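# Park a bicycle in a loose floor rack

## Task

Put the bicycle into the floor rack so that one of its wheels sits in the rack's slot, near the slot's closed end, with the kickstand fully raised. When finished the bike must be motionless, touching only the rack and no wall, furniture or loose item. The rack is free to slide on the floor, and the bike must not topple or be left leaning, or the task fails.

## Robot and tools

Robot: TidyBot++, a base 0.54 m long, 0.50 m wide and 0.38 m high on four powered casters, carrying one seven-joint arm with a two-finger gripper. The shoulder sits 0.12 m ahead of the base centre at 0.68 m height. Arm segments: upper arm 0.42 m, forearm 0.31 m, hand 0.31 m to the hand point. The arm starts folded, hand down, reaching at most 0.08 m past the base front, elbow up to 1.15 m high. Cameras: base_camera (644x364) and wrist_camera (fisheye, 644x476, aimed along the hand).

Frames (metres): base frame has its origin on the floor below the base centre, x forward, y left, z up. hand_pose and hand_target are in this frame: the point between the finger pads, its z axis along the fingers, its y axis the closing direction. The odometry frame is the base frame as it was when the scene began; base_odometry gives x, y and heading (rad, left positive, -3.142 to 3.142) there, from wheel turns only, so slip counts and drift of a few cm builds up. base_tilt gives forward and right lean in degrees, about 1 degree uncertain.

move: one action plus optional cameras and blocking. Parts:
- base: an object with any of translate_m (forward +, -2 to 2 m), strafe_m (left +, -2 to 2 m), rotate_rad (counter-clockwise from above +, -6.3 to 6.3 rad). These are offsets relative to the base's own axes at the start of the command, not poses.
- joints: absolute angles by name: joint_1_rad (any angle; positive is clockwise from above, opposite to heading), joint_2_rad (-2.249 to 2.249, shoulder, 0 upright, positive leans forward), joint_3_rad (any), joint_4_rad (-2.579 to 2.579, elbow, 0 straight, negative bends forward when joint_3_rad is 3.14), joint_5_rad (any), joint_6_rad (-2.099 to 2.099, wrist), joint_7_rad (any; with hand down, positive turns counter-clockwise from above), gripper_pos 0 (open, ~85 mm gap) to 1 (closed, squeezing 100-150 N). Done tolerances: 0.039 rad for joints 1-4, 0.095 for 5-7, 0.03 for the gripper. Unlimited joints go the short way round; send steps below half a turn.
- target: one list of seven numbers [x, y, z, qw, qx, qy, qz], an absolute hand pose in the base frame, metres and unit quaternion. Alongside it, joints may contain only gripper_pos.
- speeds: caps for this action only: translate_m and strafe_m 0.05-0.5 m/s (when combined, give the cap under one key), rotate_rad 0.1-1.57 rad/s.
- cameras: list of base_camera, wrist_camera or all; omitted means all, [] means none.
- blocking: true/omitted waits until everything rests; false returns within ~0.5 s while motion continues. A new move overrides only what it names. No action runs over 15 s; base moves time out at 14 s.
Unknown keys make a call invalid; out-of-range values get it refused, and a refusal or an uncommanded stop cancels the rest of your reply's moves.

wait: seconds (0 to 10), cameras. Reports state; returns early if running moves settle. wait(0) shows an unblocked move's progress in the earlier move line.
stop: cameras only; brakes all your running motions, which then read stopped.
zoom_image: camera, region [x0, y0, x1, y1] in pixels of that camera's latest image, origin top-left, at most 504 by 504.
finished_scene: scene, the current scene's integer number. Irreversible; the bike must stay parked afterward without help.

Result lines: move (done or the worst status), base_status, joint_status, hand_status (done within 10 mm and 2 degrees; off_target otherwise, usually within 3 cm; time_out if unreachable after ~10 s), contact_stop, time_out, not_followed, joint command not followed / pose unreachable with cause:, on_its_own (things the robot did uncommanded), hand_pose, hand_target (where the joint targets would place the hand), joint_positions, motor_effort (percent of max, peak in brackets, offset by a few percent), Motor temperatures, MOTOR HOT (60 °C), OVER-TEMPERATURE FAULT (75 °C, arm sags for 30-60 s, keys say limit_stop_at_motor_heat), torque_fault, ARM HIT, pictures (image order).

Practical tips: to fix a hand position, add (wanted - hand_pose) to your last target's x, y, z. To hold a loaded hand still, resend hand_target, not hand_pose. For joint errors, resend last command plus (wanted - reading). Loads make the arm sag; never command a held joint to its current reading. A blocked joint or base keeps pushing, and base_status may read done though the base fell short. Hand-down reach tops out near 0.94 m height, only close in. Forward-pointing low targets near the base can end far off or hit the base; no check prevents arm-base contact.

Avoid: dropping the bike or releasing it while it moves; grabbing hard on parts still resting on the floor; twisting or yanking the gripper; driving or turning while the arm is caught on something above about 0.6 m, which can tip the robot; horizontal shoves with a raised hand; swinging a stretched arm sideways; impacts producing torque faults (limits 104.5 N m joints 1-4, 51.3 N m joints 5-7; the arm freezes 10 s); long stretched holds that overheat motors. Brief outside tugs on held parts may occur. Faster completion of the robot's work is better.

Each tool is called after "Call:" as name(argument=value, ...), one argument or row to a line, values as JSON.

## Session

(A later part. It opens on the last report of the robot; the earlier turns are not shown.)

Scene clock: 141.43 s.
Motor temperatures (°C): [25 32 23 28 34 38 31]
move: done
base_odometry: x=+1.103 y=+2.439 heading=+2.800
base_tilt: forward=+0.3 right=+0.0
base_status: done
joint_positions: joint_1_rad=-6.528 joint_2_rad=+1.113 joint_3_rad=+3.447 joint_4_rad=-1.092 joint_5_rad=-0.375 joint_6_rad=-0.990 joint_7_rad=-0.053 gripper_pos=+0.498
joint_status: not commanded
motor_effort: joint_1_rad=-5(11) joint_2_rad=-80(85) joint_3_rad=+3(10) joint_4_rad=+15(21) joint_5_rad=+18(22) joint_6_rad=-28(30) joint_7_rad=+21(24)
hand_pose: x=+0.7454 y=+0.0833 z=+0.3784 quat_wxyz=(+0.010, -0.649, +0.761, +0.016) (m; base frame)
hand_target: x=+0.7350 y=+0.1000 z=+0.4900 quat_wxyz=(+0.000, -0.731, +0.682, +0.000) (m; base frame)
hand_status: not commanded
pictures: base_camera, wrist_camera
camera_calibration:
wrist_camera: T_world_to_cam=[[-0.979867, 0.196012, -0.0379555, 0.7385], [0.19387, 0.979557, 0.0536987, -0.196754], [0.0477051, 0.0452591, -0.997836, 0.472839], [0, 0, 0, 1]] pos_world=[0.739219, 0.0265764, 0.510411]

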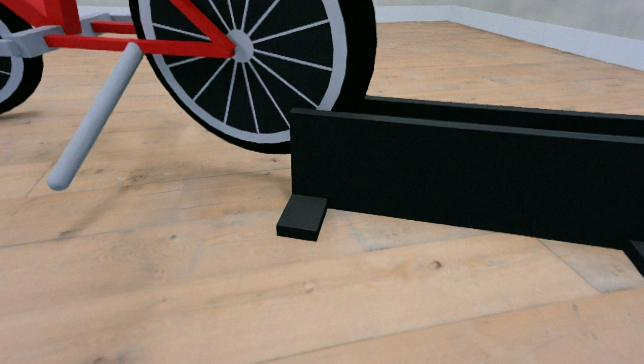

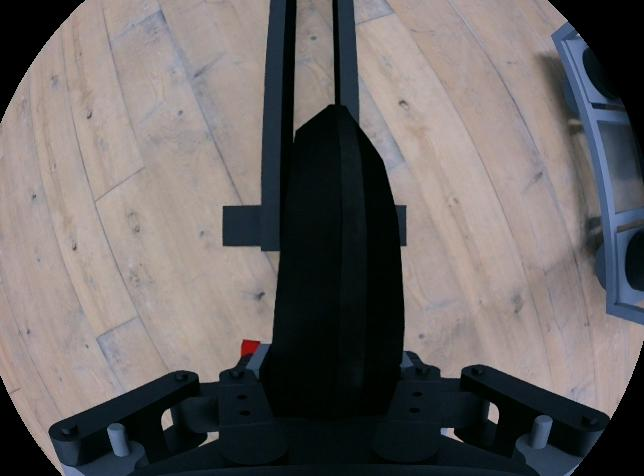

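Call:
move(
  target=[0.745, 0.09, 0.485, 0.0, 0.6855, -0.728, 0.0],
)

Scene clock: 147.37 s.
Motor temperatures (°C): [25 33 23 28 34 38 31]
move: off_target
base_odometry: x=+1.103 y=+2.439 heading=+2.800
base_tilt: forward=+0.3 right=+0.0
base_status: not commanded
joint_positions: joint_1_rad=-6.531 joint_2_rad=+1.134 joint_3_rad=+3.449 joint_4_rad=-1.070 joint_5_rad=-0.370 joint_6_rad=-1.004 joint_7_rad=-0.100 gripper_pos=+0.498
joint_status: not commanded
motor_effort: joint_1_rad=-4(6) joint_2_rad=-83(83) joint_3_rad=+3(6) joint_4_rad=+18(19) joint_5_rad=+12(18) joint_6_rad=-23(27) joint_7_rad=+15(21)
hand_pose: x=+0.7454 y=+0.0840 z=+0.3709 quat_wxyz=(+0.003, -0.635, +0.773, +0.018) (m; base frame)
hand_target: x=+0.7450 y=+0.0900 z=+0.4850 quat_wxyz=(+0.000, -0.686, +0.728, +0.000) (m; base frame)
hand_status: off_target (0.114 m and 8.0 deg from the pose sent, 0.107 m and 6.1 deg at the start)
pictures: base_camera, wrist_camera
camera_calibration:
wrist_camera: T_world_to_cam=[[-0.972498, 0.231465, -0.0259272, 0.725129], [0.230216, 0.972154, 0.0437817, -0.219863], [0.0353392, 0.0366087, -0.998705, 0.475545], [0, 0, 0, 1]] pos_world=[0.738997, 0.0284889, 0.503355]

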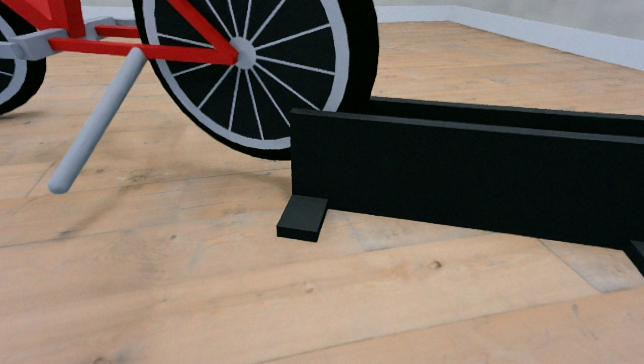

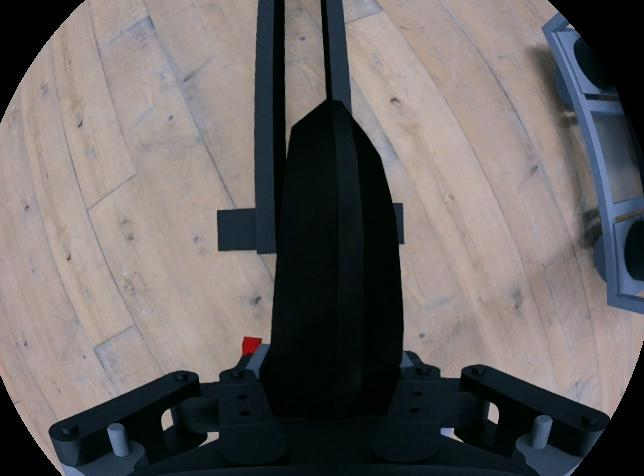

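Call:
move(
  base={"strafe_m": -0.1, "translate_m": -0.01},
  speeds={"strafe_m": 0.1},
)

Scene clock: 149.23 s.
Motor temperatures (°C): [25 33 23 28 34 38 31]
move: done
base_odometry: x=+1.146 y=+2.530 heading=+2.800
base_tilt: forward=+0.3 right=+0.0
base_status: done
joint_positions: joint_1_rad=-6.517 joint_2_rad=+1.134 joint_3_rad=+3.454 joint_4_rad=-1.048 joint_5_rad=-0.380 joint_6_rad=-1.003 joint_7_rad=-0.148 gripper_pos=+0.498
joint_status: not commanded
motor_effort: joint_1_rad=-5(10) joint_2_rad=-81(84) joint_3_rad=+3(8) joint_4_rad=+15(18) joint_5_rad=+18(20) joint_6_rad=-28(31) joint_7_rad=+22(23)
hand_pose: x=+0.7576 y=+0.0777 z=+0.3766 quat_wxyz=(+0.013, -0.610, +0.792, +0.013) (m; base frame)
hand_target: x=+0.7450 y=+0.0900 z=+0.4850 quat_wxyz=(+0.000, -0.686, +0.728, +0.000) (m; base frame)
hand_status: not commanded
pictures: base_camera, wrist_camera
camera_calibration:
wrist_camera: T_world_to_cam=[[-0.955149, 0.292609, -0.045502, 0.728063], [0.290119, 0.955453, 0.0542347, -0.264762], [0.0593446, 0.0386013, -0.997491, 0.462215], [0, 0, 0, 1]] pos_world=[0.744791, 0.0220875, 0.508543]

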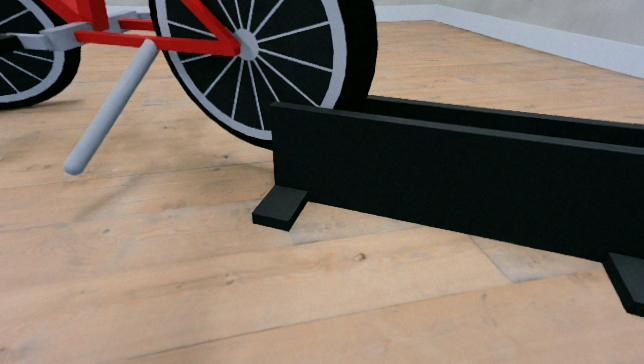

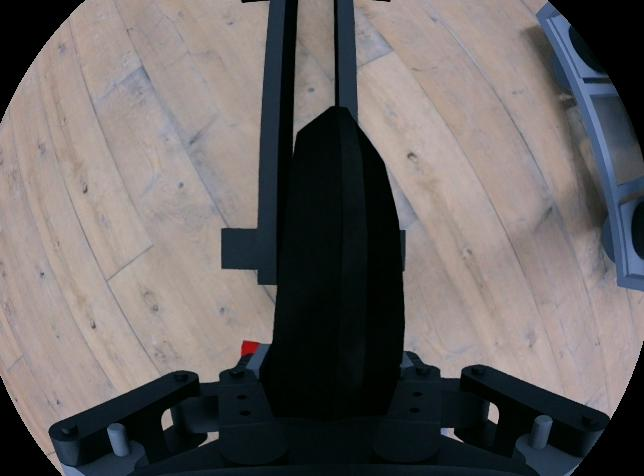

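Call:
move(
  target=[0.755, 0.09, 0.485, 0.0, 0.7282, -0.6853, 0.0],
)

Scene clock: 150.37 s.
Motor temperatures (°C): [25 33 23 28 34 38 31]
move: off_target
base_odometry: x=+1.146 y=+2.530 heading=+2.800
base_tilt: forward=+0.3 right=+0.0
base_status: not commanded
joint_positions: joint_1_rad=-6.505 joint_2_rad=+1.153 joint_3_rad=+3.453 joint_4_rad=-1.001 joint_5_rad=-0.380 joint_6_rad=-1.003 joint_7_rad=-0.105 gripper_pos=+0.498
joint_status: not commanded
motor_effort: joint_1_rad=-6(7) joint_2_rad=-82(84) joint_3_rad=+2(3) joint_4_rad=+16(18) joint_5_rad=+15(18) joint_6_rad=-29(29) joint_7_rad=+21(24)
hand_pose: x=+0.7744 y=+0.0750 z=+0.3765 quat_wxyz=(+0.024, -0.628, +0.778, +0.005) (m; base frame)
hand_target: x=+0.7550 y=+0.0900 z=+0.4850 quat_wxyz=(+0.000, -0.728, +0.685, +0.000) (m; base frame)
hand_status: off_target (0.111 m and 15.9 deg from the pose sent, 0.109 m and 18.4 deg at the start)
pictures: base_camera, wrist_camera
camera_calibration:
wrist_camera: T_world_to_cam=[[-0.965661, 0.249552, -0.072271, 0.766382], [0.245357, 0.967436, 0.0621853, -0.236258], [0.0854361, 0.0423177, -0.995445, 0.439949], [0, 0, 0, 1]] pos_world=[0.760445, 0.0186944, 0.508024]

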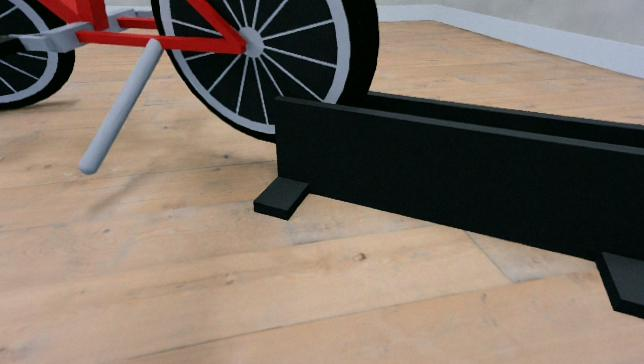

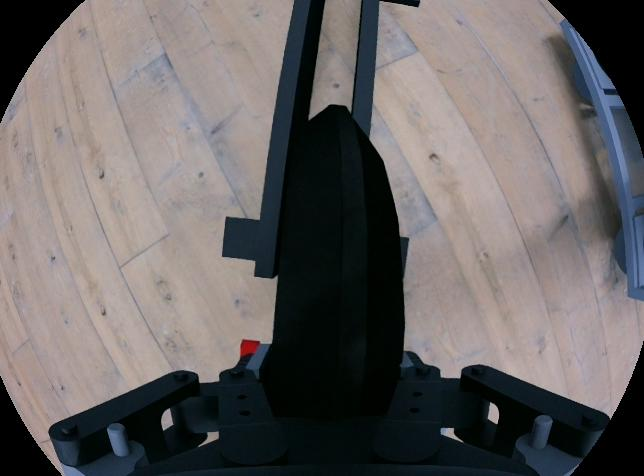

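Call:
move(
  target=[0.72, 0.09, 0.485, 0.0, 0.71, -0.7042, 0.0],
)

Scene clock: 151.87 s.
Motor temperatures (°C): [25 33 23 28 34 38 31]
move: off_target
base_odometry: x=+1.146 y=+2.530 heading=+2.800
base_tilt: forward=+0.3 right=+0.0
base_status: not commanded
joint_positions: joint_1_rad=-6.520 joint_2_rad=+1.074 joint_3_rad=+3.470 joint_4_rad=-1.146 joint_5_rad=-0.382 joint_6_rad=-0.933 joint_7_rad=-0.105 gripper_pos=+0.498
joint_status: not commanded
motor_effort: joint_1_rad=-10(11) joint_2_rad=-75(82) joint_3_rad=-1(3) joint_4_rad=+13(16) joint_5_rad=+18(20) joint_6_rad=-31(33) joint_7_rad=+24(24)
hand_pose: x=+0.7522 y=+0.0616 z=+0.3911 quat_wxyz=(+0.024, -0.613, +0.789, -0.006) (m; base frame)
hand_target: x=+0.7200 y=+0.0900 z=+0.4850 quat_wxyz=(+0.000, -0.710, +0.704, +0.000) (m; base frame)
hand_status: off_target (0.103 m and 15.0 deg from the pose sent, 0.122 m and 13.0 deg at the start)
pictures: base_camera, wrist_camera
camera_calibration:
wrist_camera: T_world_to_cam=[[-0.954983, 0.283472, -0.0874687, 0.745122], [0.280018, 0.958704, 0.0497631, -0.239483], [0.097963, 0.0230301, -0.994924, 0.448594], [0, 0, 0, 1]] pos_world=[0.734693, 0.00804105, 0.523409]

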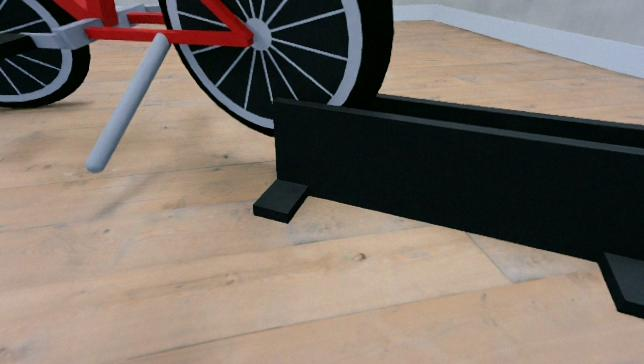

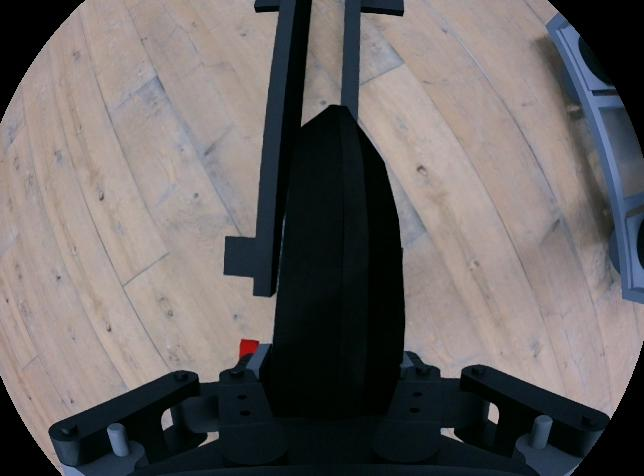

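Call:
move(
  base={"strafe_m": -0.1, "translate_m": -0.015},
  speeds={"strafe_m": 0.1},
)

Scene clock: 153.80 s.
Motor temperatures (°C): [25 34 23 28 34 38 31]
move: done
base_odometry: x=+1.194 y=+2.619 heading=+2.800
base_tilt: forward=+0.3 right=+0.0
base_status: done
joint_positions: joint_1_rad=-6.495 joint_2_rad=+1.067 joint_3_rad=+3.500 joint_4_rad=-1.161 joint_5_rad=-0.403 joint_6_rad=-0.917 joint_7_rad=-0.107 gripper_pos=+0.498
joint_status: not commanded
motor_effort: joint_1_rad=-13(17) joint_2_rad=-74(76) joint_3_rad=-3(7) joint_4_rad=+13(16) joint_5_rad=+16(23) joint_6_rad=-32(34) joint_7_rad=+25(27)
hand_pose: x=+0.7565 y=+0.0323 z=+0.3944 quat_wxyz=(+0.027, -0.590, +0.807, -0.015) (m; base frame)
hand_target: x=+0.7200 y=+0.0900 z=+0.4850 quat_wxyz=(+0.000, -0.710, +0.704, +0.000) (m; base frame)
hand_status: not commanded
pictures: base_camera, wrist_camera
camera_calibration:
wrist_camera: T_world_to_cam=[[-0.93513, 0.338012, -0.106211, 0.748436], [0.334993, 0.941115, 0.0456289, -0.252143], [0.11538, 0.00708896, -0.993296, 0.438781], [0, 0, 0, 1]] pos_world=[0.733724, -0.0187946, 0.526837]

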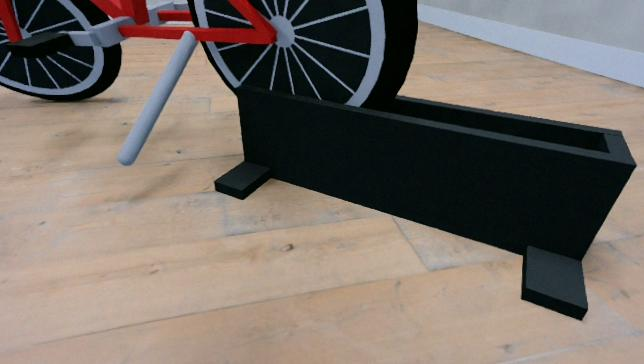

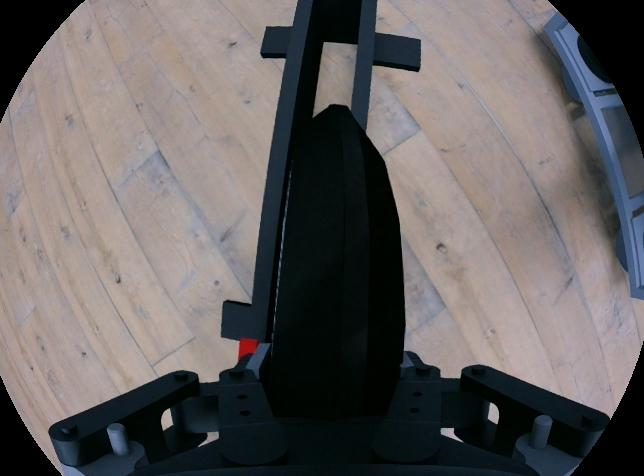

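Call:
move(
  base={"strafe_m": -0.06, "translate_m": -0.012},
  speeds={"strafe_m": 0.1},
)

Scene clock: 155.37 s.
Motor temperatures (°C): [25 34 23 28 34 38 31]
move: done
base_odometry: x=+1.225 y=+2.672 heading=+2.799
base_tilt: forward=+0.3 right=+0.0
base_status: done
joint_positions: joint_1_rad=-6.490 joint_2_rad=+1.058 joint_3_rad=+3.506 joint_4_rad=-1.163 joint_5_rad=-0.411 joint_6_rad=-0.911 joint_7_rad=-0.108 gripper_pos=+0.498
joint_status: not commanded
motor_effort: joint_1_rad=-14(19) joint_2_rad=-74(75) joint_3_rad=-4(8) joint_4_rad=+14(16) joint_5_rad=+16(23) joint_6_rad=-31(35) joint_7_rad=+26(28)
hand_pose: x=+0.7611 y=+0.0277 z=+0.4003 quat_wxyz=(+0.034, -0.584, +0.811, -0.019) (m; base frame)
hand_target: x=+0.7200 y=+0.0900 z=+0.4850 quat_wxyz=(+0.000, -0.710, +0.704, +0.000) (m; base frame)
hand_status: not commanded
pictures: base_camera, wrist_camera
camera_calibration:
wrist_camera: T_world_to_cam=[[-0.928429, 0.351644, -0.119856, 0.754872], [0.34774, 0.936105, 0.0527604, -0.261994], [0.130751, 0.00730564, -0.991388, 0.431666], [0, 0, 0, 1]] pos_world=[0.735511, -0.0233455, 0.532247]

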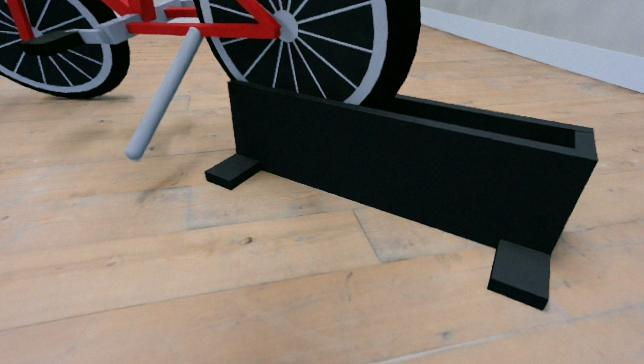

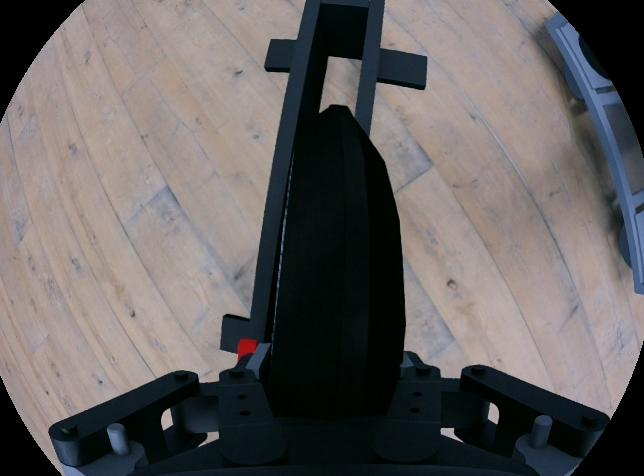

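Call:
move(
  target=[0.735, 0.07, 0.42, 0.0, 0.62, -0.7846, 0.0],
  cameras=["base_camera"],
)

Call:
move(
  target=[0.735, 0.055, 0.37, 0.0, 0.605, -0.796, 0.0],
)

Scene clock: 156.53 s.
Motor temperatures (°C): [25 34 23 28 34 38 31]
move: off_target
base_odometry: x=+1.225 y=+2.672 heading=+2.799
base_tilt: forward=+0.3 right=+0.0
base_status: not commanded
joint_positions: joint_1_rad=-6.499 joint_2_rad=+1.131 joint_3_rad=+3.510 joint_4_rad=-1.146 joint_5_rad=-0.413 joint_6_rad=-0.885 joint_7_rad=-0.183 gripper_pos=+0.498
joint_status: not commanded
motor_effort: joint_1_rad=-10(15) joint_2_rad=-66(74) joint_3_rad=-2(5) joint_4_rad=+11(14) joint_5_rad=+10(17) joint_6_rad=-24(31) joint_7_rad=+17(26)
hand_pose: x=+0.7558 y=+0.0274 z=+0.3594 quat_wxyz=(+0.017, -0.559, +0.829, -0.019) (m; base frame)
hand_target: x=+0.7350 y=+0.0700 z=+0.4200 quat_wxyz=(+0.000, -0.620, +0.785, +0.000) (m; base frame)
hand_status: off_target (0.077 m and 9.1 deg from the pose sent, 0.053 m and 6.8 deg at the start)
pictures: base_camera

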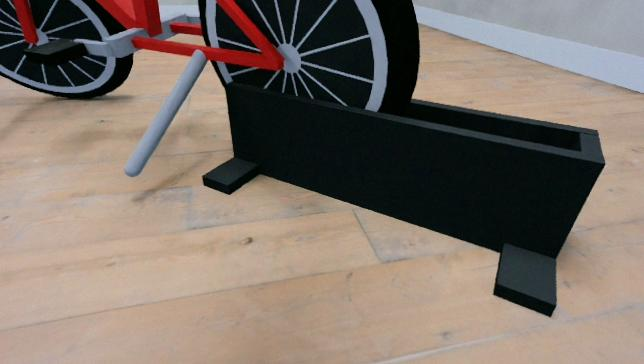

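Scene clock: 157.37 s.
Motor temperatures (°C): [25 34 23 28 34 38 31]
move: off_target
base_odometry: x=+1.225 y=+2.672 heading=+2.799
base_tilt: forward=+0.3 right=+0.0
base_status: not commanded
joint_positions: joint_1_rad=-6.498 joint_2_rad=+1.136 joint_3_rad=+3.511 joint_4_rad=-1.147 joint_5_rad=-0.424 joint_6_rad=-0.875 joint_7_rad=-0.183 gripper_pos=+0.498
joint_status: not commanded
motor_effort: joint_1_rad=-7(8) joint_2_rad=-57(69) joint_3_rad=-1(1) joint_4_rad=+11(13) joint_5_rad=+10(12) joint_6_rad=-17(23) joint_7_rad=+15(17)
hand_pose: x=+0.7571 y=+0.0277 z=+0.3562 quat_wxyz=(+0.020, -0.555, +0.831, -0.019) (m; base frame)
hand_target: x=+0.7350 y=+0.0550 z=+0.3700 quat_wxyz=(+0.000, -0.605, +0.796, +0.000) (m; base frame)
hand_status: off_target (0.038 m and 7.7 deg from the pose sent, 0.036 m and 7.1 deg at the start)
pictures: base_camera, wrist_camera
camera_calibration:
wrist_camera: T_world_to_cam=[[-0.903439, 0.416063, -0.103391, 0.719342], [0.415003, 0.909236, 0.0325872, -0.301353], [0.107566, -0.0134672, -0.994107, 0.407587], [0, 0, 0, 1]] pos_world=[0.731102, -0.019801, 0.489379]

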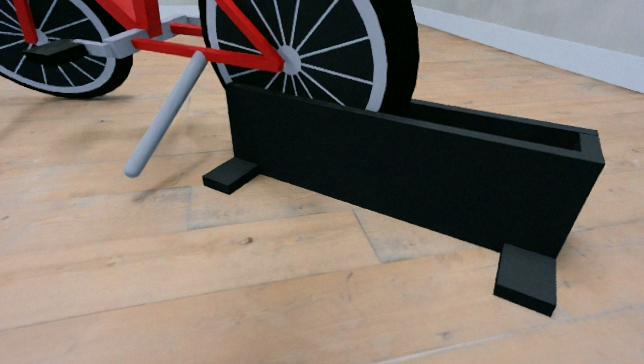

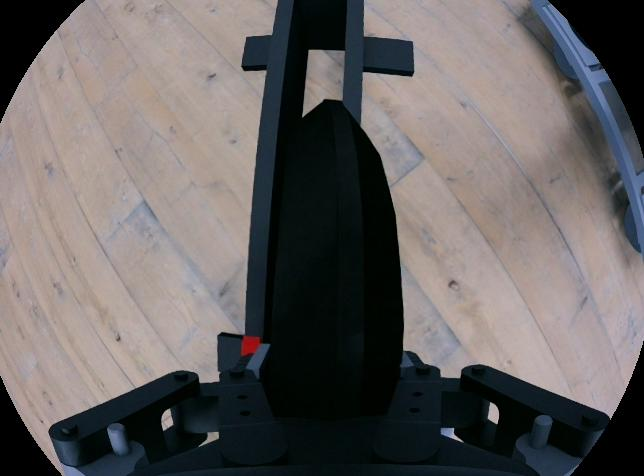

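Call:
move(
  target=[0.735, 0.035, 0.345, 0.0, 0.58, -0.8146, 0.0],
  cameras=[],
)

Call:
move(
  joints={"gripper_pos": 0.3},
)

Scene clock: 158.20 s.
Motor temperatures (°C): [25 34 23 28 34 38 31]
move: off_target
base_odometry: x=+1.225 y=+2.672 heading=+2.799
base_tilt: forward=+0.3 right=+0.0
base_status: not commanded
joint_positions: joint_1_rad=-6.493 joint_2_rad=+1.143 joint_3_rad=+3.511 joint_4_rad=-1.147 joint_5_rad=-0.443 joint_6_rad=-0.865 joint_7_rad=-0.184 gripper_pos=+0.498
joint_status: not commanded
motor_effort: joint_1_rad=-4(7) joint_2_rad=-51(57) joint_3_rad=+2(2) joint_4_rad=+10(12) joint_5_rad=+9(10) joint_6_rad=-13(17) joint_7_rad=+10(15)
hand_pose: x=+0.7589 y=+0.0274 z=+0.3516 quat_wxyz=(+0.026, -0.548, +0.836, -0.016) (m; base frame)
hand_target: x=+0.7350 y=+0.0350 z=+0.3450 quat_wxyz=(+0.000, -0.580, +0.815, +0.000) (m; base frame)
hand_status: off_target (0.026 m and 5.6 deg from the pose sent, 0.026 m and 4.7 deg at the start)
pictures: none
No camera images: "cameras" was empty.

Scene clock: 159.07 s.
Motor temperatures (°C): [25 34 23 28 34 38 31]
move: done
base_odometry: x=+1.225 y=+2.672 heading=+2.799
base_tilt: forward=+0.2 right=+0.0
base_status: not commanded
joint_positions: joint_1_rad=-6.496 joint_2_rad=+1.142 joint_3_rad=+3.511 joint_4_rad=-1.150 joint_5_rad=-0.431 joint_6_rad=-0.882 joint_7_rad=-0.126 gripper_pos=+0.300
joint_status: all done
motor_effort: joint_1_rad=-1(4) joint_2_rad=-47(53) joint_3_rad=+2(4) joint_4_rad=+10(13) joint_5_rad=+1(9) joint_6_rad=-4(14) joint_7_rad=+1(11)
hand_pose: x=+0.7524 y=+0.0274 z=+0.3518 quat_wxyz=(+0.015, -0.576, +0.817, -0.013) (m; base frame)
hand_target: x=+0.7350 y=+0.0350 z=+0.3450 quat_wxyz=(+0.000, -0.580, +0.815, +0.000) (m; base frame)
hand_status: not commanded
pictures: base_camera, wrist_camera
camera_calibration:
wrist_camera: T_world_to_cam=[[-0.924733, 0.369896, -0.0896998, 0.727274], [0.368793, 0.929053, 0.0291905, -0.263506], [0.0941334, -0.00608726, -0.995541, 0.414141], [0, 0, 0, 1]] pos_world=[0.730729, -0.021684, 0.485223]

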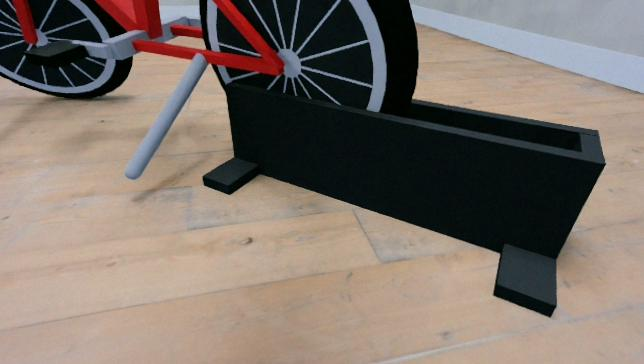

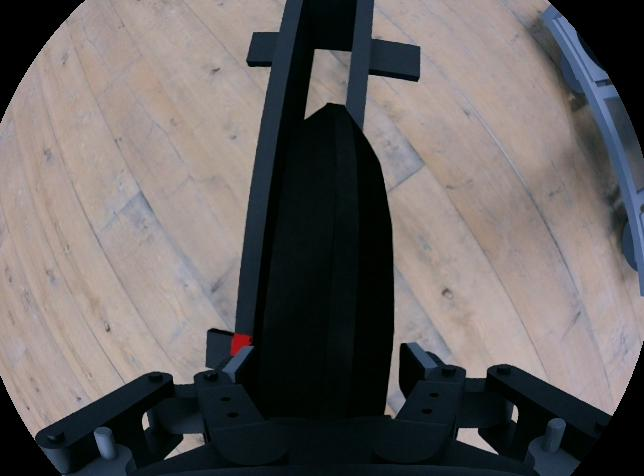

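Call:
move(
  joints={"gripper_pos": 0.1},
  cameras=[],
)

Call:
move(
  target=[0.72, 0.035, 0.5, 0.0, 0.58, -0.8146, 0.0],
  cameras=["wrist_camera"],
)

Call:
move(
  base={"translate_m": -0.35},
  joints={"gripper_pos": 0.35},
)

Scene clock: 159.93 s.
Motor temperatures (°C): [25 34 23 27 34 38 31]
move: done
base_odometry: x=+1.225 y=+2.672 heading=+2.799
base_tilt: forward=+0.3 right=+0.0
base_status: not commanded
joint_positions: joint_1_rad=-6.499 joint_2_rad=+1.142 joint_3_rad=+3.511 joint_4_rad=-1.159 joint_5_rad=-0.431 joint_6_rad=-0.882 joint_7_rad=-0.126 gripper_pos=+0.100
joint_status: all done
motor_effort: joint_1_rad=+1(2) joint_2_rad=-46(48) joint_3_rad=+5(5) joint_4_rad=+13(13) joint_5_rad=+0(2) joint_6_rad=+0(4) joint_7_rad=+1(1)
hand_pose: x=+0.7479 y=+0.0284 z=+0.3497 quat_wxyz=(+0.012, -0.576, +0.817, -0.011) (m; base frame)
hand_target: x=+0.7350 y=+0.0350 z=+0.3450 quat_wxyz=(+0.000, -0.580, +0.815, +0.000) (m; base frame)
hand_status: not commanded
pictures: none
No camera images: "cameras" was empty.

Scene clock: 161.40 s.
Motor temperatures (°C): [25 34 23 27 34 38 31]
move: off_target
base_odometry: x=+1.225 y=+2.672 heading=+2.799
base_tilt: forward=+0.3 right=+0.0
base_status: not commanded
joint_positions: joint_1_rad=-6.507 joint_2_rad=+0.876 joint_3_rad=+3.511 joint_4_rad=-1.168 joint_5_rad=-0.378 joint_6_rad=-1.067 joint_7_rad=-0.141 gripper_pos=+0.100
joint_status: not commanded
motor_effort: joint_1_rad=+1(1) joint_2_rad=-43(50) joint_3_rad=+3(5) joint_4_rad=+15(16) joint_5_rad=+1(2) joint_6_rad=+0(1) joint_7_rad=+1(1)
hand_pose: x=+0.7496 y=+0.0453 z=+0.5096 quat_wxyz=(+0.051, -0.585, +0.810, -0.008) (m; base frame)
hand_target: x=+0.7200 y=+0.0350 z=+0.5000 quat_wxyz=(+0.000, -0.580, +0.815, +0.000) (m; base frame)
hand_status: off_target (0.033 m and 6.0 deg from the pose sent, 0.153 m and 1.9 deg at the start)
pictures: wrist_camera
camera_calibration:
wrist_camera: T_world_to_cam=[[-0.927928, 0.352971, -0.119836, 0.750671], [0.343287, 0.934485, 0.0942925, -0.29802], [0.145267, 0.0463586, -0.988306, 0.527209], [0, 0, 0, 1]] pos_world=[0.722289, -0.0109097, 0.639102]

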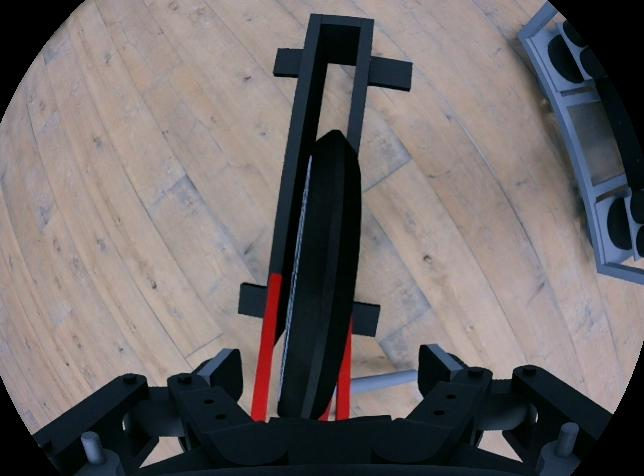

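Scene clock: 163.37 s.
Motor temperatures (°C): [25 34 23 27 34 38 31]
move: done
base_odometry: x=+1.555 y=+2.554 heading=+2.800
base_tilt: forward=+0.3 right=+0.0
base_status: done
joint_positions: joint_1_rad=-6.510 joint_2_rad=+0.876 joint_3_rad=+3.511 joint_4_rad=-1.171 joint_5_rad=-0.376 joint_6_rad=-1.076 joint_7_rad=-0.141 gripper_pos=+0.350
joint_status: all done
motor_effort: joint_1_rad=+1(1) joint_2_rad=-43(45) joint_3_rad=+3(4) joint_4_rad=+15(16) joint_5_rad=+1(1) joint_6_rad=+0(1) joint_7_rad=+1(1)
hand_pose: x=+0.7452 y=+0.0467 z=+0.5083 quat_wxyz=(+0.046, -0.586, +0.809, -0.004) (m; base frame)
hand_target: x=+0.7200 y=+0.0350 z=+0.5000 quat_wxyz=(+0.000, -0.580, +0.815, +0.000) (m; base frame)
hand_status: not commanded
pictures: base_camera, wrist_camera
camera_calibration:
wrist_camera: T_world_to_cam=[[-0.93029, 0.35038, -0.108601, 0.742168], [0.341787, 0.935437, 0.0902118, -0.294543], [0.133198, 0.0468046, -0.989984, 0.536299], [0, 0, 0, 1]] pos_world=[0.719668, -0.00961572, 0.638099]

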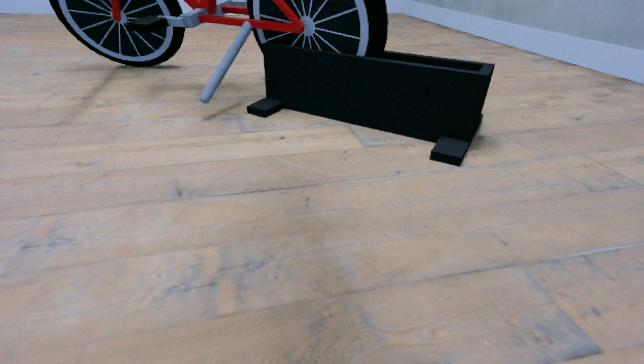

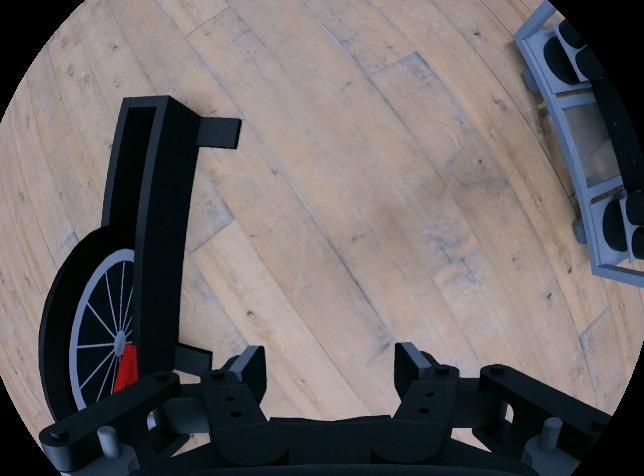

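Call:
move(
  base={"rotate_rad": -0.3},
  joints={"joint_1_rad": 0.0, "joint_2_rad": 0.55, "joint_3_rad": 3.14, "joint_4_rad": -1.8, "joint_5_rad": 0, "joint_6_rad": -0.8, "joint_7_rad": 1.57, "gripper_pos": 0.4},
)

Call:
zoom_image(
  camera="base_camera",
  region=[150, 0, 450, 200],
)

Scene clock: 166.03 s.
Motor temperatures (°C): [25 34 23 27 34 38 31]
move: done
base_odometry: x=+1.555 y=+2.554 heading=+2.500
base_tilt: forward=+0.3 right=+0.0
base_status: done
joint_positions: joint_1_rad=-6.298 joint_2_rad=+0.562 joint_3_rad=+3.169 joint_4_rad=-1.784 joint_5_rad=-0.050 joint_6_rad=-0.867 joint_7_rad=+1.528 gripper_pos=+0.400
joint_status: all done
motor_effort: joint_1_rad=+1(6) joint_2_rad=-31(44) joint_3_rad=-1(6) joint_4_rad=+13(15) joint_5_rad=+1(2) joint_6_rad=-1(2) joint_7_rad=+1(2)
hand_pose: x=+0.5459 y=+0.0070 z=+0.5070 quat_wxyz=(+0.010, -0.998, +0.043, +0.036) (m; base frame)
hand_target: x=+0.5599 y=+0.0021 z=+0.5083 quat_wxyz=(+0.000, -1.000, +0.000, +0.004) (m; base frame)
hand_status: not commanded
pictures: base_camera, wrist_camera
camera_calibration:
wrist_camera: T_world_to_cam=[[-0.125839, -0.989886, -0.0655056, 0.118879], [-0.988633, 0.119655, 0.0910415, 0.542369], [-0.0822826, 0.0762174, -0.99369, 0.682771], [0, 0, 0, 1]] pos_world=[0.607344, 0.000740887, 0.636872]

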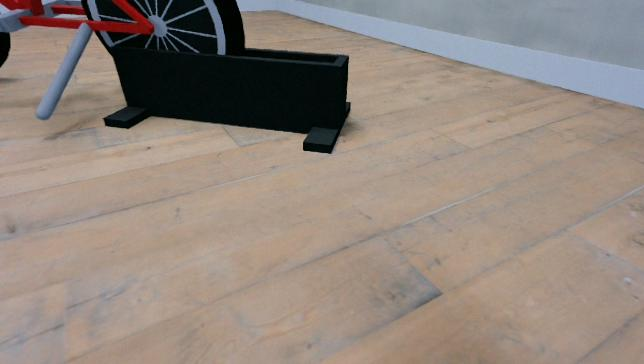

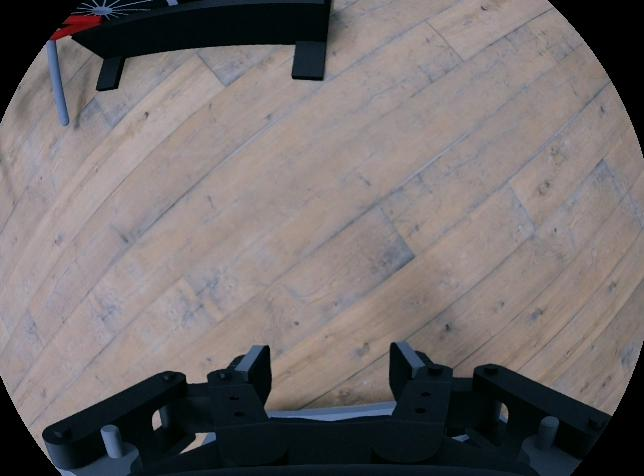

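Scaled by 1.680.

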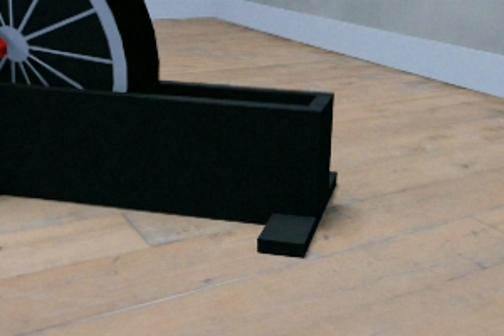

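Call:
move(
  base={"rotate_rad": -0.19},
  cameras=[],
)

Call:
move(
  base={"translate_m": 0.1, "strafe_m": 0.68},
)

Scene clock: 167.83 s.
Motor temperatures (°C): [25 34 23 27 34 38 31]
move: done
base_odometry: x=+1.555 y=+2.554 heading=+2.310
base_tilt: forward=+0.2 right=+0.0
base_status: done
joint_positions: joint_1_rad=-6.278 joint_2_rad=+0.562 joint_3_rad=+3.156 joint_4_rad=-1.784 joint_5_rad=-0.040 joint_6_rad=-0.865 joint_7_rad=+1.531 gripper_pos=+0.400
joint_status: not commanded
motor_effort: joint_1_rad=+1(4) joint_2_rad=-31(32) joint_3_rad=+0(3) joint_4_rad=+12(13) joint_5_rad=+0(2) joint_6_rad=-1(1) joint_7_rad=+1(1)
hand_pose: x=+0.5462 y=+0.0022 z=+0.5070 quat_wxyz=(+0.011, -0.998, +0.042, +0.035) (m; base frame)
hand_target: x=+0.5599 y=+0.0021 z=+0.5083 quat_wxyz=(+0.000, -1.000, +0.000, +0.004) (m; base frame)
hand_status: not commanded
pictures: none
No camera images: "cameras" was empty.

Scene clock: 170.33 s.
Motor temperatures (°C): [25 34 23 27 34 38 31]
move: done
base_odometry: x=+0.985 y=+2.170 heading=+2.309
base_tilt: forward=+0.2 right=+0.0
base_status: done
joint_positions: joint_1_rad=-6.284 joint_2_rad=+0.562 joint_3_rad=+3.155 joint_4_rad=-1.785 joint_5_rad=-0.040 joint_6_rad=-0.865 joint_7_rad=+1.531 gripper_pos=+0.400
joint_status: not commanded
motor_effort: joint_1_rad=+1(3) joint_2_rad=-31(32) joint_3_rad=-1(3) joint_4_rad=+12(13) joint_5_rad=+1(2) joint_6_rad=+0(1) joint_7_rad=+1(1)
hand_pose: x=+0.5462 y=+0.0049 z=+0.5071 quat_wxyz=(+0.010, -0.999, +0.039, +0.035) (m; base frame)
hand_target: x=+0.5599 y=+0.0021 z=+0.5083 quat_wxyz=(+0.000, -1.000, +0.000, +0.004) (m; base frame)
hand_status: not commanded
pictures: base_camera, wrist_camera
camera_calibration:
wrist_camera: T_world_to_cam=[[-0.118194, -0.99079, -0.0660658, 0.112984], [-0.989688, 0.112118, 0.0891452, 0.54453], [-0.080917, 0.075921, -0.993825, 0.682321], [0, 0, 0, 1]] pos_world=[0.607481, -0.000910832, 0.63703]

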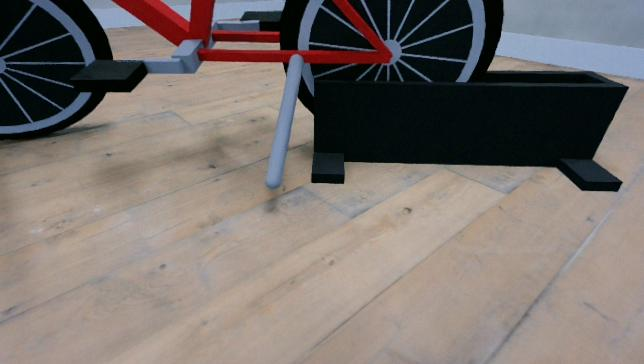

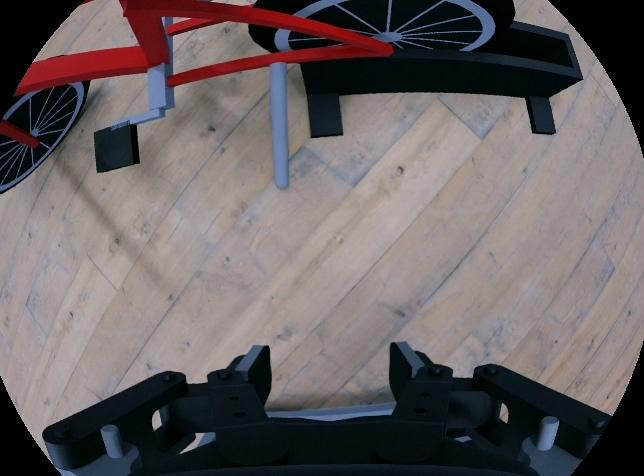

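Call:
move(
  base={"translate_m": 0.06, "strafe_m": 0.05},
  joints={"gripper_pos": 0.3},
  cameras=[],
)

Call:
move(
  target=[0.63, 0.03, 0.22, 0, 1, 0, 0],
)

Scene clock: 171.83 s.
Motor temperatures (°C): [25 34 23 27 34 38 31]
move: done
base_odometry: x=+0.907 y=+2.181 heading=+2.309
base_tilt: forward=+0.2 right=+0.0
base_status: done
joint_positions: joint_1_rad=-6.285 joint_2_rad=+0.560 joint_3_rad=+3.155 joint_4_rad=-1.788 joint_5_rad=-0.040 joint_6_rad=-0.860 joint_7_rad=+1.531 gripper_pos=+0.300
joint_status: all done
motor_effort: joint_1_rad=+1(3) joint_2_rad=-31(33) joint_3_rad=-1(2) joint_4_rad=+12(13) joint_5_rad=+1(2) joint_6_rad=-1(1) joint_7_rad=+1(1)
hand_pose: x=+0.5463 y=+0.0051 z=+0.5072 quat_wxyz=(+0.010, -0.999, +0.039, +0.033) (m; base frame)
hand_target: x=+0.5599 y=+0.0021 z=+0.5083 quat_wxyz=(+0.000, -1.000, +0.000, +0.004) (m; base frame)
hand_status: not commanded
pictures: none
No camera images: "cameras" was empty.

Scene clock: 173.77 s.
Motor temperatures (°C): [25 34 23 27 34 38 31]
move: off_target
base_odometry: x=+0.907 y=+2.181 heading=+2.309
base_tilt: forward=+0.3 right=+0.0
base_status: not commanded
joint_positions: joint_1_rad=-6.330 joint_2_rad=+1.207 joint_3_rad=+3.155 joint_4_rad=-1.553 joint_5_rad=-0.040 joint_6_rad=-0.446 joint_7_rad=+1.531 gripper_pos=+0.300
joint_status: not commanded
motor_effort: joint_1_rad=+1(1) joint_2_rad=-41(43) joint_3_rad=-1(1) joint_4_rad=+6(12) joint_5_rad=+1(2) joint_6_rad=-1(2) joint_7_rad=+1(1)
hand_pose: x=+0.6089 y=+0.0212 z=+0.2289 quat_wxyz=(+0.000, -0.999, +0.017, +0.032) (m; base frame)
hand_target: x=+0.6300 y=+0.0300 z=+0.2200 quat_wxyz=(+0.000, -1.000, +0.000, +0.000) (m; base frame)
hand_status: off_target (0.025 m and 4.2 deg from the pose sent, 0.300 m and 6.0 deg at the start)
pictures: base_camera, wrist_camera
camera_calibration:
wrist_camera: T_world_to_cam=[[-0.0749401, -0.996056, -0.0475101, 0.0876842], [-0.994094, 0.0708726, 0.0821828, 0.634703], [-0.0784914, 0.0533883, -0.995484, 0.409109], [0, 0, 0, 1]] pos_world=[0.669637, 0.0205137, 0.359266]

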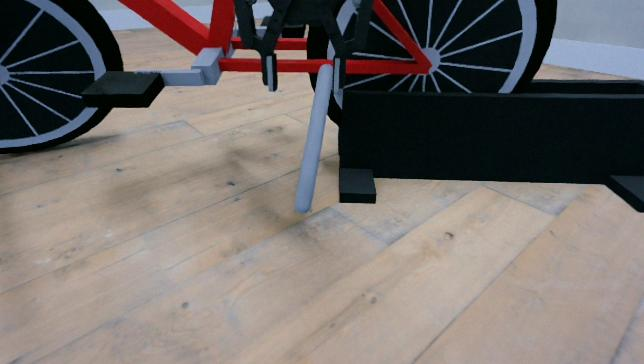

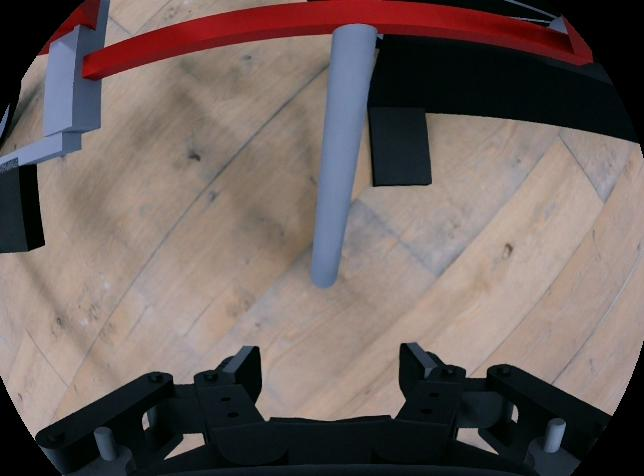

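Call:
move(
  target=[0.665, 0.034, 0.07, 0, 1, 0, 0],
)

Scene clock: 175.50 s.
Motor temperatures (°C): [25 34 23 27 34 38 31]
move: off_target
base_odometry: x=+0.907 y=+2.181 heading=+2.309
base_tilt: forward=+0.2 right=+0.0
base_status: not commanded
joint_positions: joint_1_rad=-6.333 joint_2_rad=+1.585 joint_3_rad=+3.155 joint_4_rad=-1.142 joint_5_rad=-0.040 joint_6_rad=-0.445 joint_7_rad=+1.531 gripper_pos=+0.300
joint_status: not commanded
motor_effort: joint_1_rad=+1(1) joint_2_rad=-45(47) joint_3_rad=-1(1) joint_4_rad=+7(8) joint_5_rad=+1(2) joint_6_rad=-1(1) joint_7_rad=+1(1)
hand_pose: x=+0.6560 y=+0.0253 z=+0.0765 quat_wxyz=(+0.001, -1.000, +0.013, +0.016) (m; base frame)
hand_target: x=+0.6650 y=+0.0340 z=+0.0700 quat_wxyz=(+0.000, -1.000, +0.000, +0.000) (m; base frame)
hand_status: off_target (0.014 m and 2.3 deg from the pose sent, 0.169 m and 4.2 deg at the start)
pictures: base_camera, wrist_camera
camera_calibration:
wrist_camera: T_world_to_cam=[[-0.0642566, -0.996658, -0.0504307, 0.0812585], [-0.996894, 0.0618016, 0.0488177, 0.698299], [-0.0455378, 0.0534109, -0.997534, 0.239426], [0, 0, 0, 1]] pos_world=[0.712254, 0.0250429, 0.208844]

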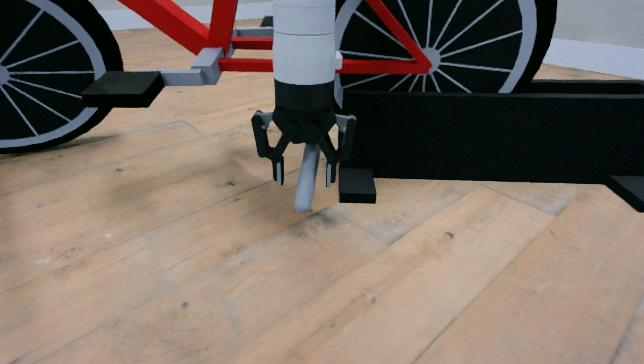

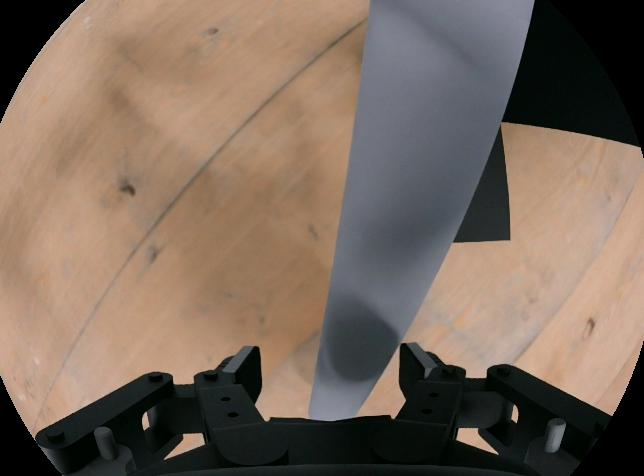

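Call:
move(
  joints={"gripper_pos": 0.6},
  cameras=[],
)

Call:
move(
  base={"strafe_m": -0.08},
  speeds={"strafe_m": 0.12},
  target=[0.665, 0.034, 0.095, 0, 1, 0, 0],
)

Scene clock: 176.53 s.
Motor temperatures (°C): [25 34 23 27 34 38 31]
move: done
base_odometry: x=+0.907 y=+2.181 heading=+2.309
base_tilt: forward=+0.3 right=+0.0
base_status: not commanded
joint_positions: joint_1_rad=-6.334 joint_2_rad=+1.585 joint_3_rad=+3.158 joint_4_rad=-1.142 joint_5_rad=-0.040 joint_6_rad=-0.445 joint_7_rad=+1.531 gripper_pos=+0.600
joint_status: all done
motor_effort: joint_1_rad=-2(4) joint_2_rad=-45(45) joint_3_rad=-4(6) joint_4_rad=+7(8) joint_5_rad=+0(2) joint_6_rad=+0(1) joint_7_rad=+1(1)
hand_pose: x=+0.6563 y=+0.0244 z=+0.0766 quat_wxyz=(-0.001, -1.000, +0.012, +0.015) (m; base frame)
hand_target: x=+0.6650 y=+0.0340 z=+0.0700 quat_wxyz=(+0.000, -1.000, +0.000, +0.000) (m; base frame)
hand_status: not commanded
pictures: none
No camera images: "cameras" was empty.

Scene clock: 177.70 s.
Motor temperatures (°C): [25 34 23 27 34 38 31]
move: off_target
base_odometry: x=+0.967 y=+2.235 heading=+2.309
base_tilt: forward=+0.2 right=+0.0
base_status: done
joint_positions: joint_1_rad=-6.381 joint_2_rad=+1.551 joint_3_rad=+3.134 joint_4_rad=-1.178 joint_5_rad=-0.040 joint_6_rad=-0.445 joint_7_rad=+1.531 gripper_pos=+0.600
joint_status: not commanded
motor_effort: joint_1_rad=+6(9) joint_2_rad=-44(48) joint_3_rad=+6(7) joint_4_rad=+7(10) joint_5_rad=+3(5) joint_6_rad=-1(2) joint_7_rad=+1(1)
hand_pose: x=+0.6521 y=+0.0634 z=+0.0914 quat_wxyz=(+0.011, -1.000, -0.011, +0.017) (m; base frame)
hand_target: x=+0.6650 y=+0.0340 z=+0.0950 quat_wxyz=(+0.000, -1.000, +0.000, +0.000) (m; base frame)
hand_status: off_target (0.032 m and 2.6 deg from the pose sent, 0.023 m and 2.3 deg at the start)
pictures: base_camera, wrist_camera
camera_calibration:
wrist_camera: T_world_to_cam=[[-0.0172777, -0.997288, -0.0715457, 0.09105], [-0.998527, 0.0135296, 0.0525439, 0.695122], [-0.0514334, 0.0723481, -0.996052, 0.254537], [0, 0, 0, 1]] pos_world=[0.708763, 0.0629831, 0.223522]

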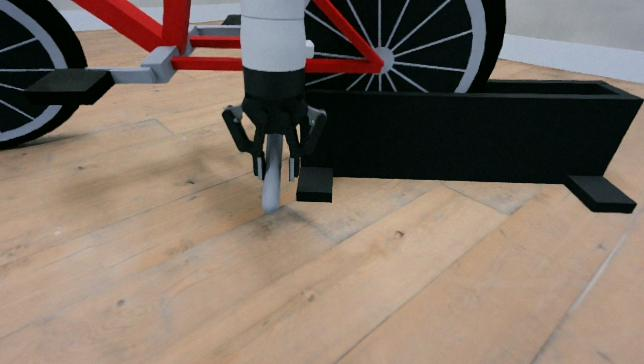

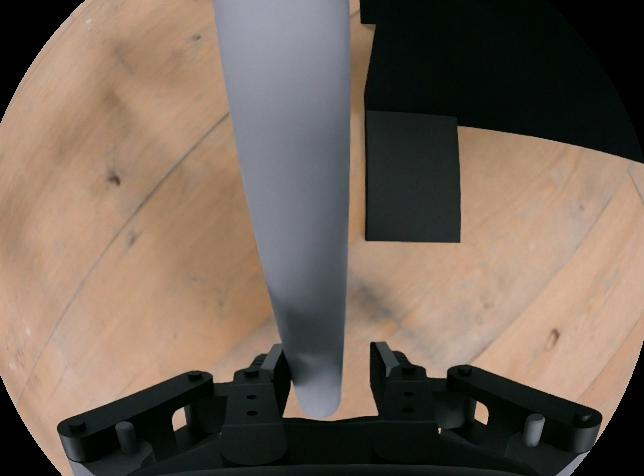

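Call:
move(
  base={"strafe_m": -0.05},
  speeds={"strafe_m": 0.12},
  target=[0.675, 0.02, 0.085, 0, 1, 0, 0],
)

Scene clock: 178.90 s.
Motor temperatures (°C): [25 34 23 27 34 38 31]
move: off_target
base_odometry: x=+1.003 y=+2.269 heading=+2.309
base_tilt: forward=+0.2 right=+0.0
base_status: done
joint_positions: joint_1_rad=-6.365 joint_2_rad=+1.563 joint_3_rad=+3.123 joint_4_rad=-1.150 joint_5_rad=-0.040 joint_6_rad=-0.449 joint_7_rad=+1.536 gripper_pos=+0.600
joint_status: not commanded
motor_effort: joint_1_rad=+8(11) joint_2_rad=-46(47) joint_3_rad=+5(9) joint_4_rad=+11(11) joint_5_rad=+3(4) joint_6_rad=+3(4) joint_7_rad=+0(1)
hand_pose: x=+0.6614 y=+0.0623 z=+0.0886 quat_wxyz=(+0.017, -1.000, -0.006, +0.011) (m; base frame)
hand_target: x=+0.6750 y=+0.0200 z=+0.0850 quat_wxyz=(+0.000, -1.000, +0.000, +0.000) (m; base frame)
hand_status: off_target (0.045 m and 2.4 deg from the pose sent, 0.049 m and 2.6 deg at the start)
pictures: base_camera, wrist_camera
camera_calibration:
wrist_camera: T_world_to_cam=[[-0.0271228, -0.9961, -0.0839609, 0.0974721], [-0.998896, 0.0237835, 0.0405202, 0.705239], [-0.0383653, 0.0849672, -0.995645, 0.242823], [0, 0, 0, 1]] pos_world=[0.71642, 0.0596869, 0.221373]

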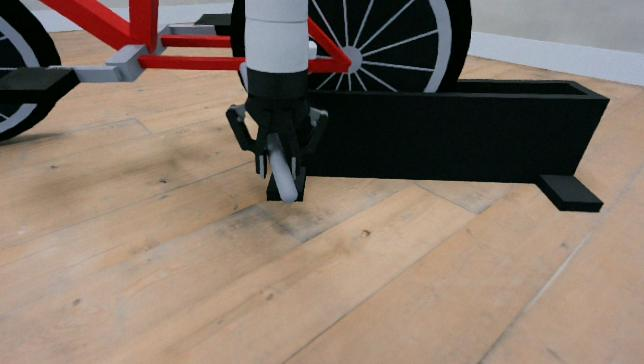

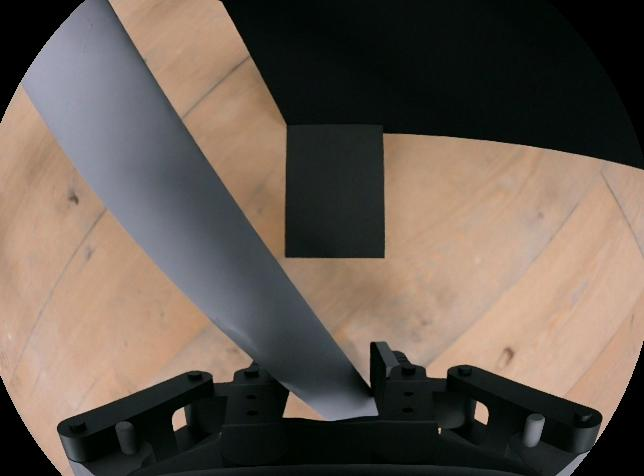

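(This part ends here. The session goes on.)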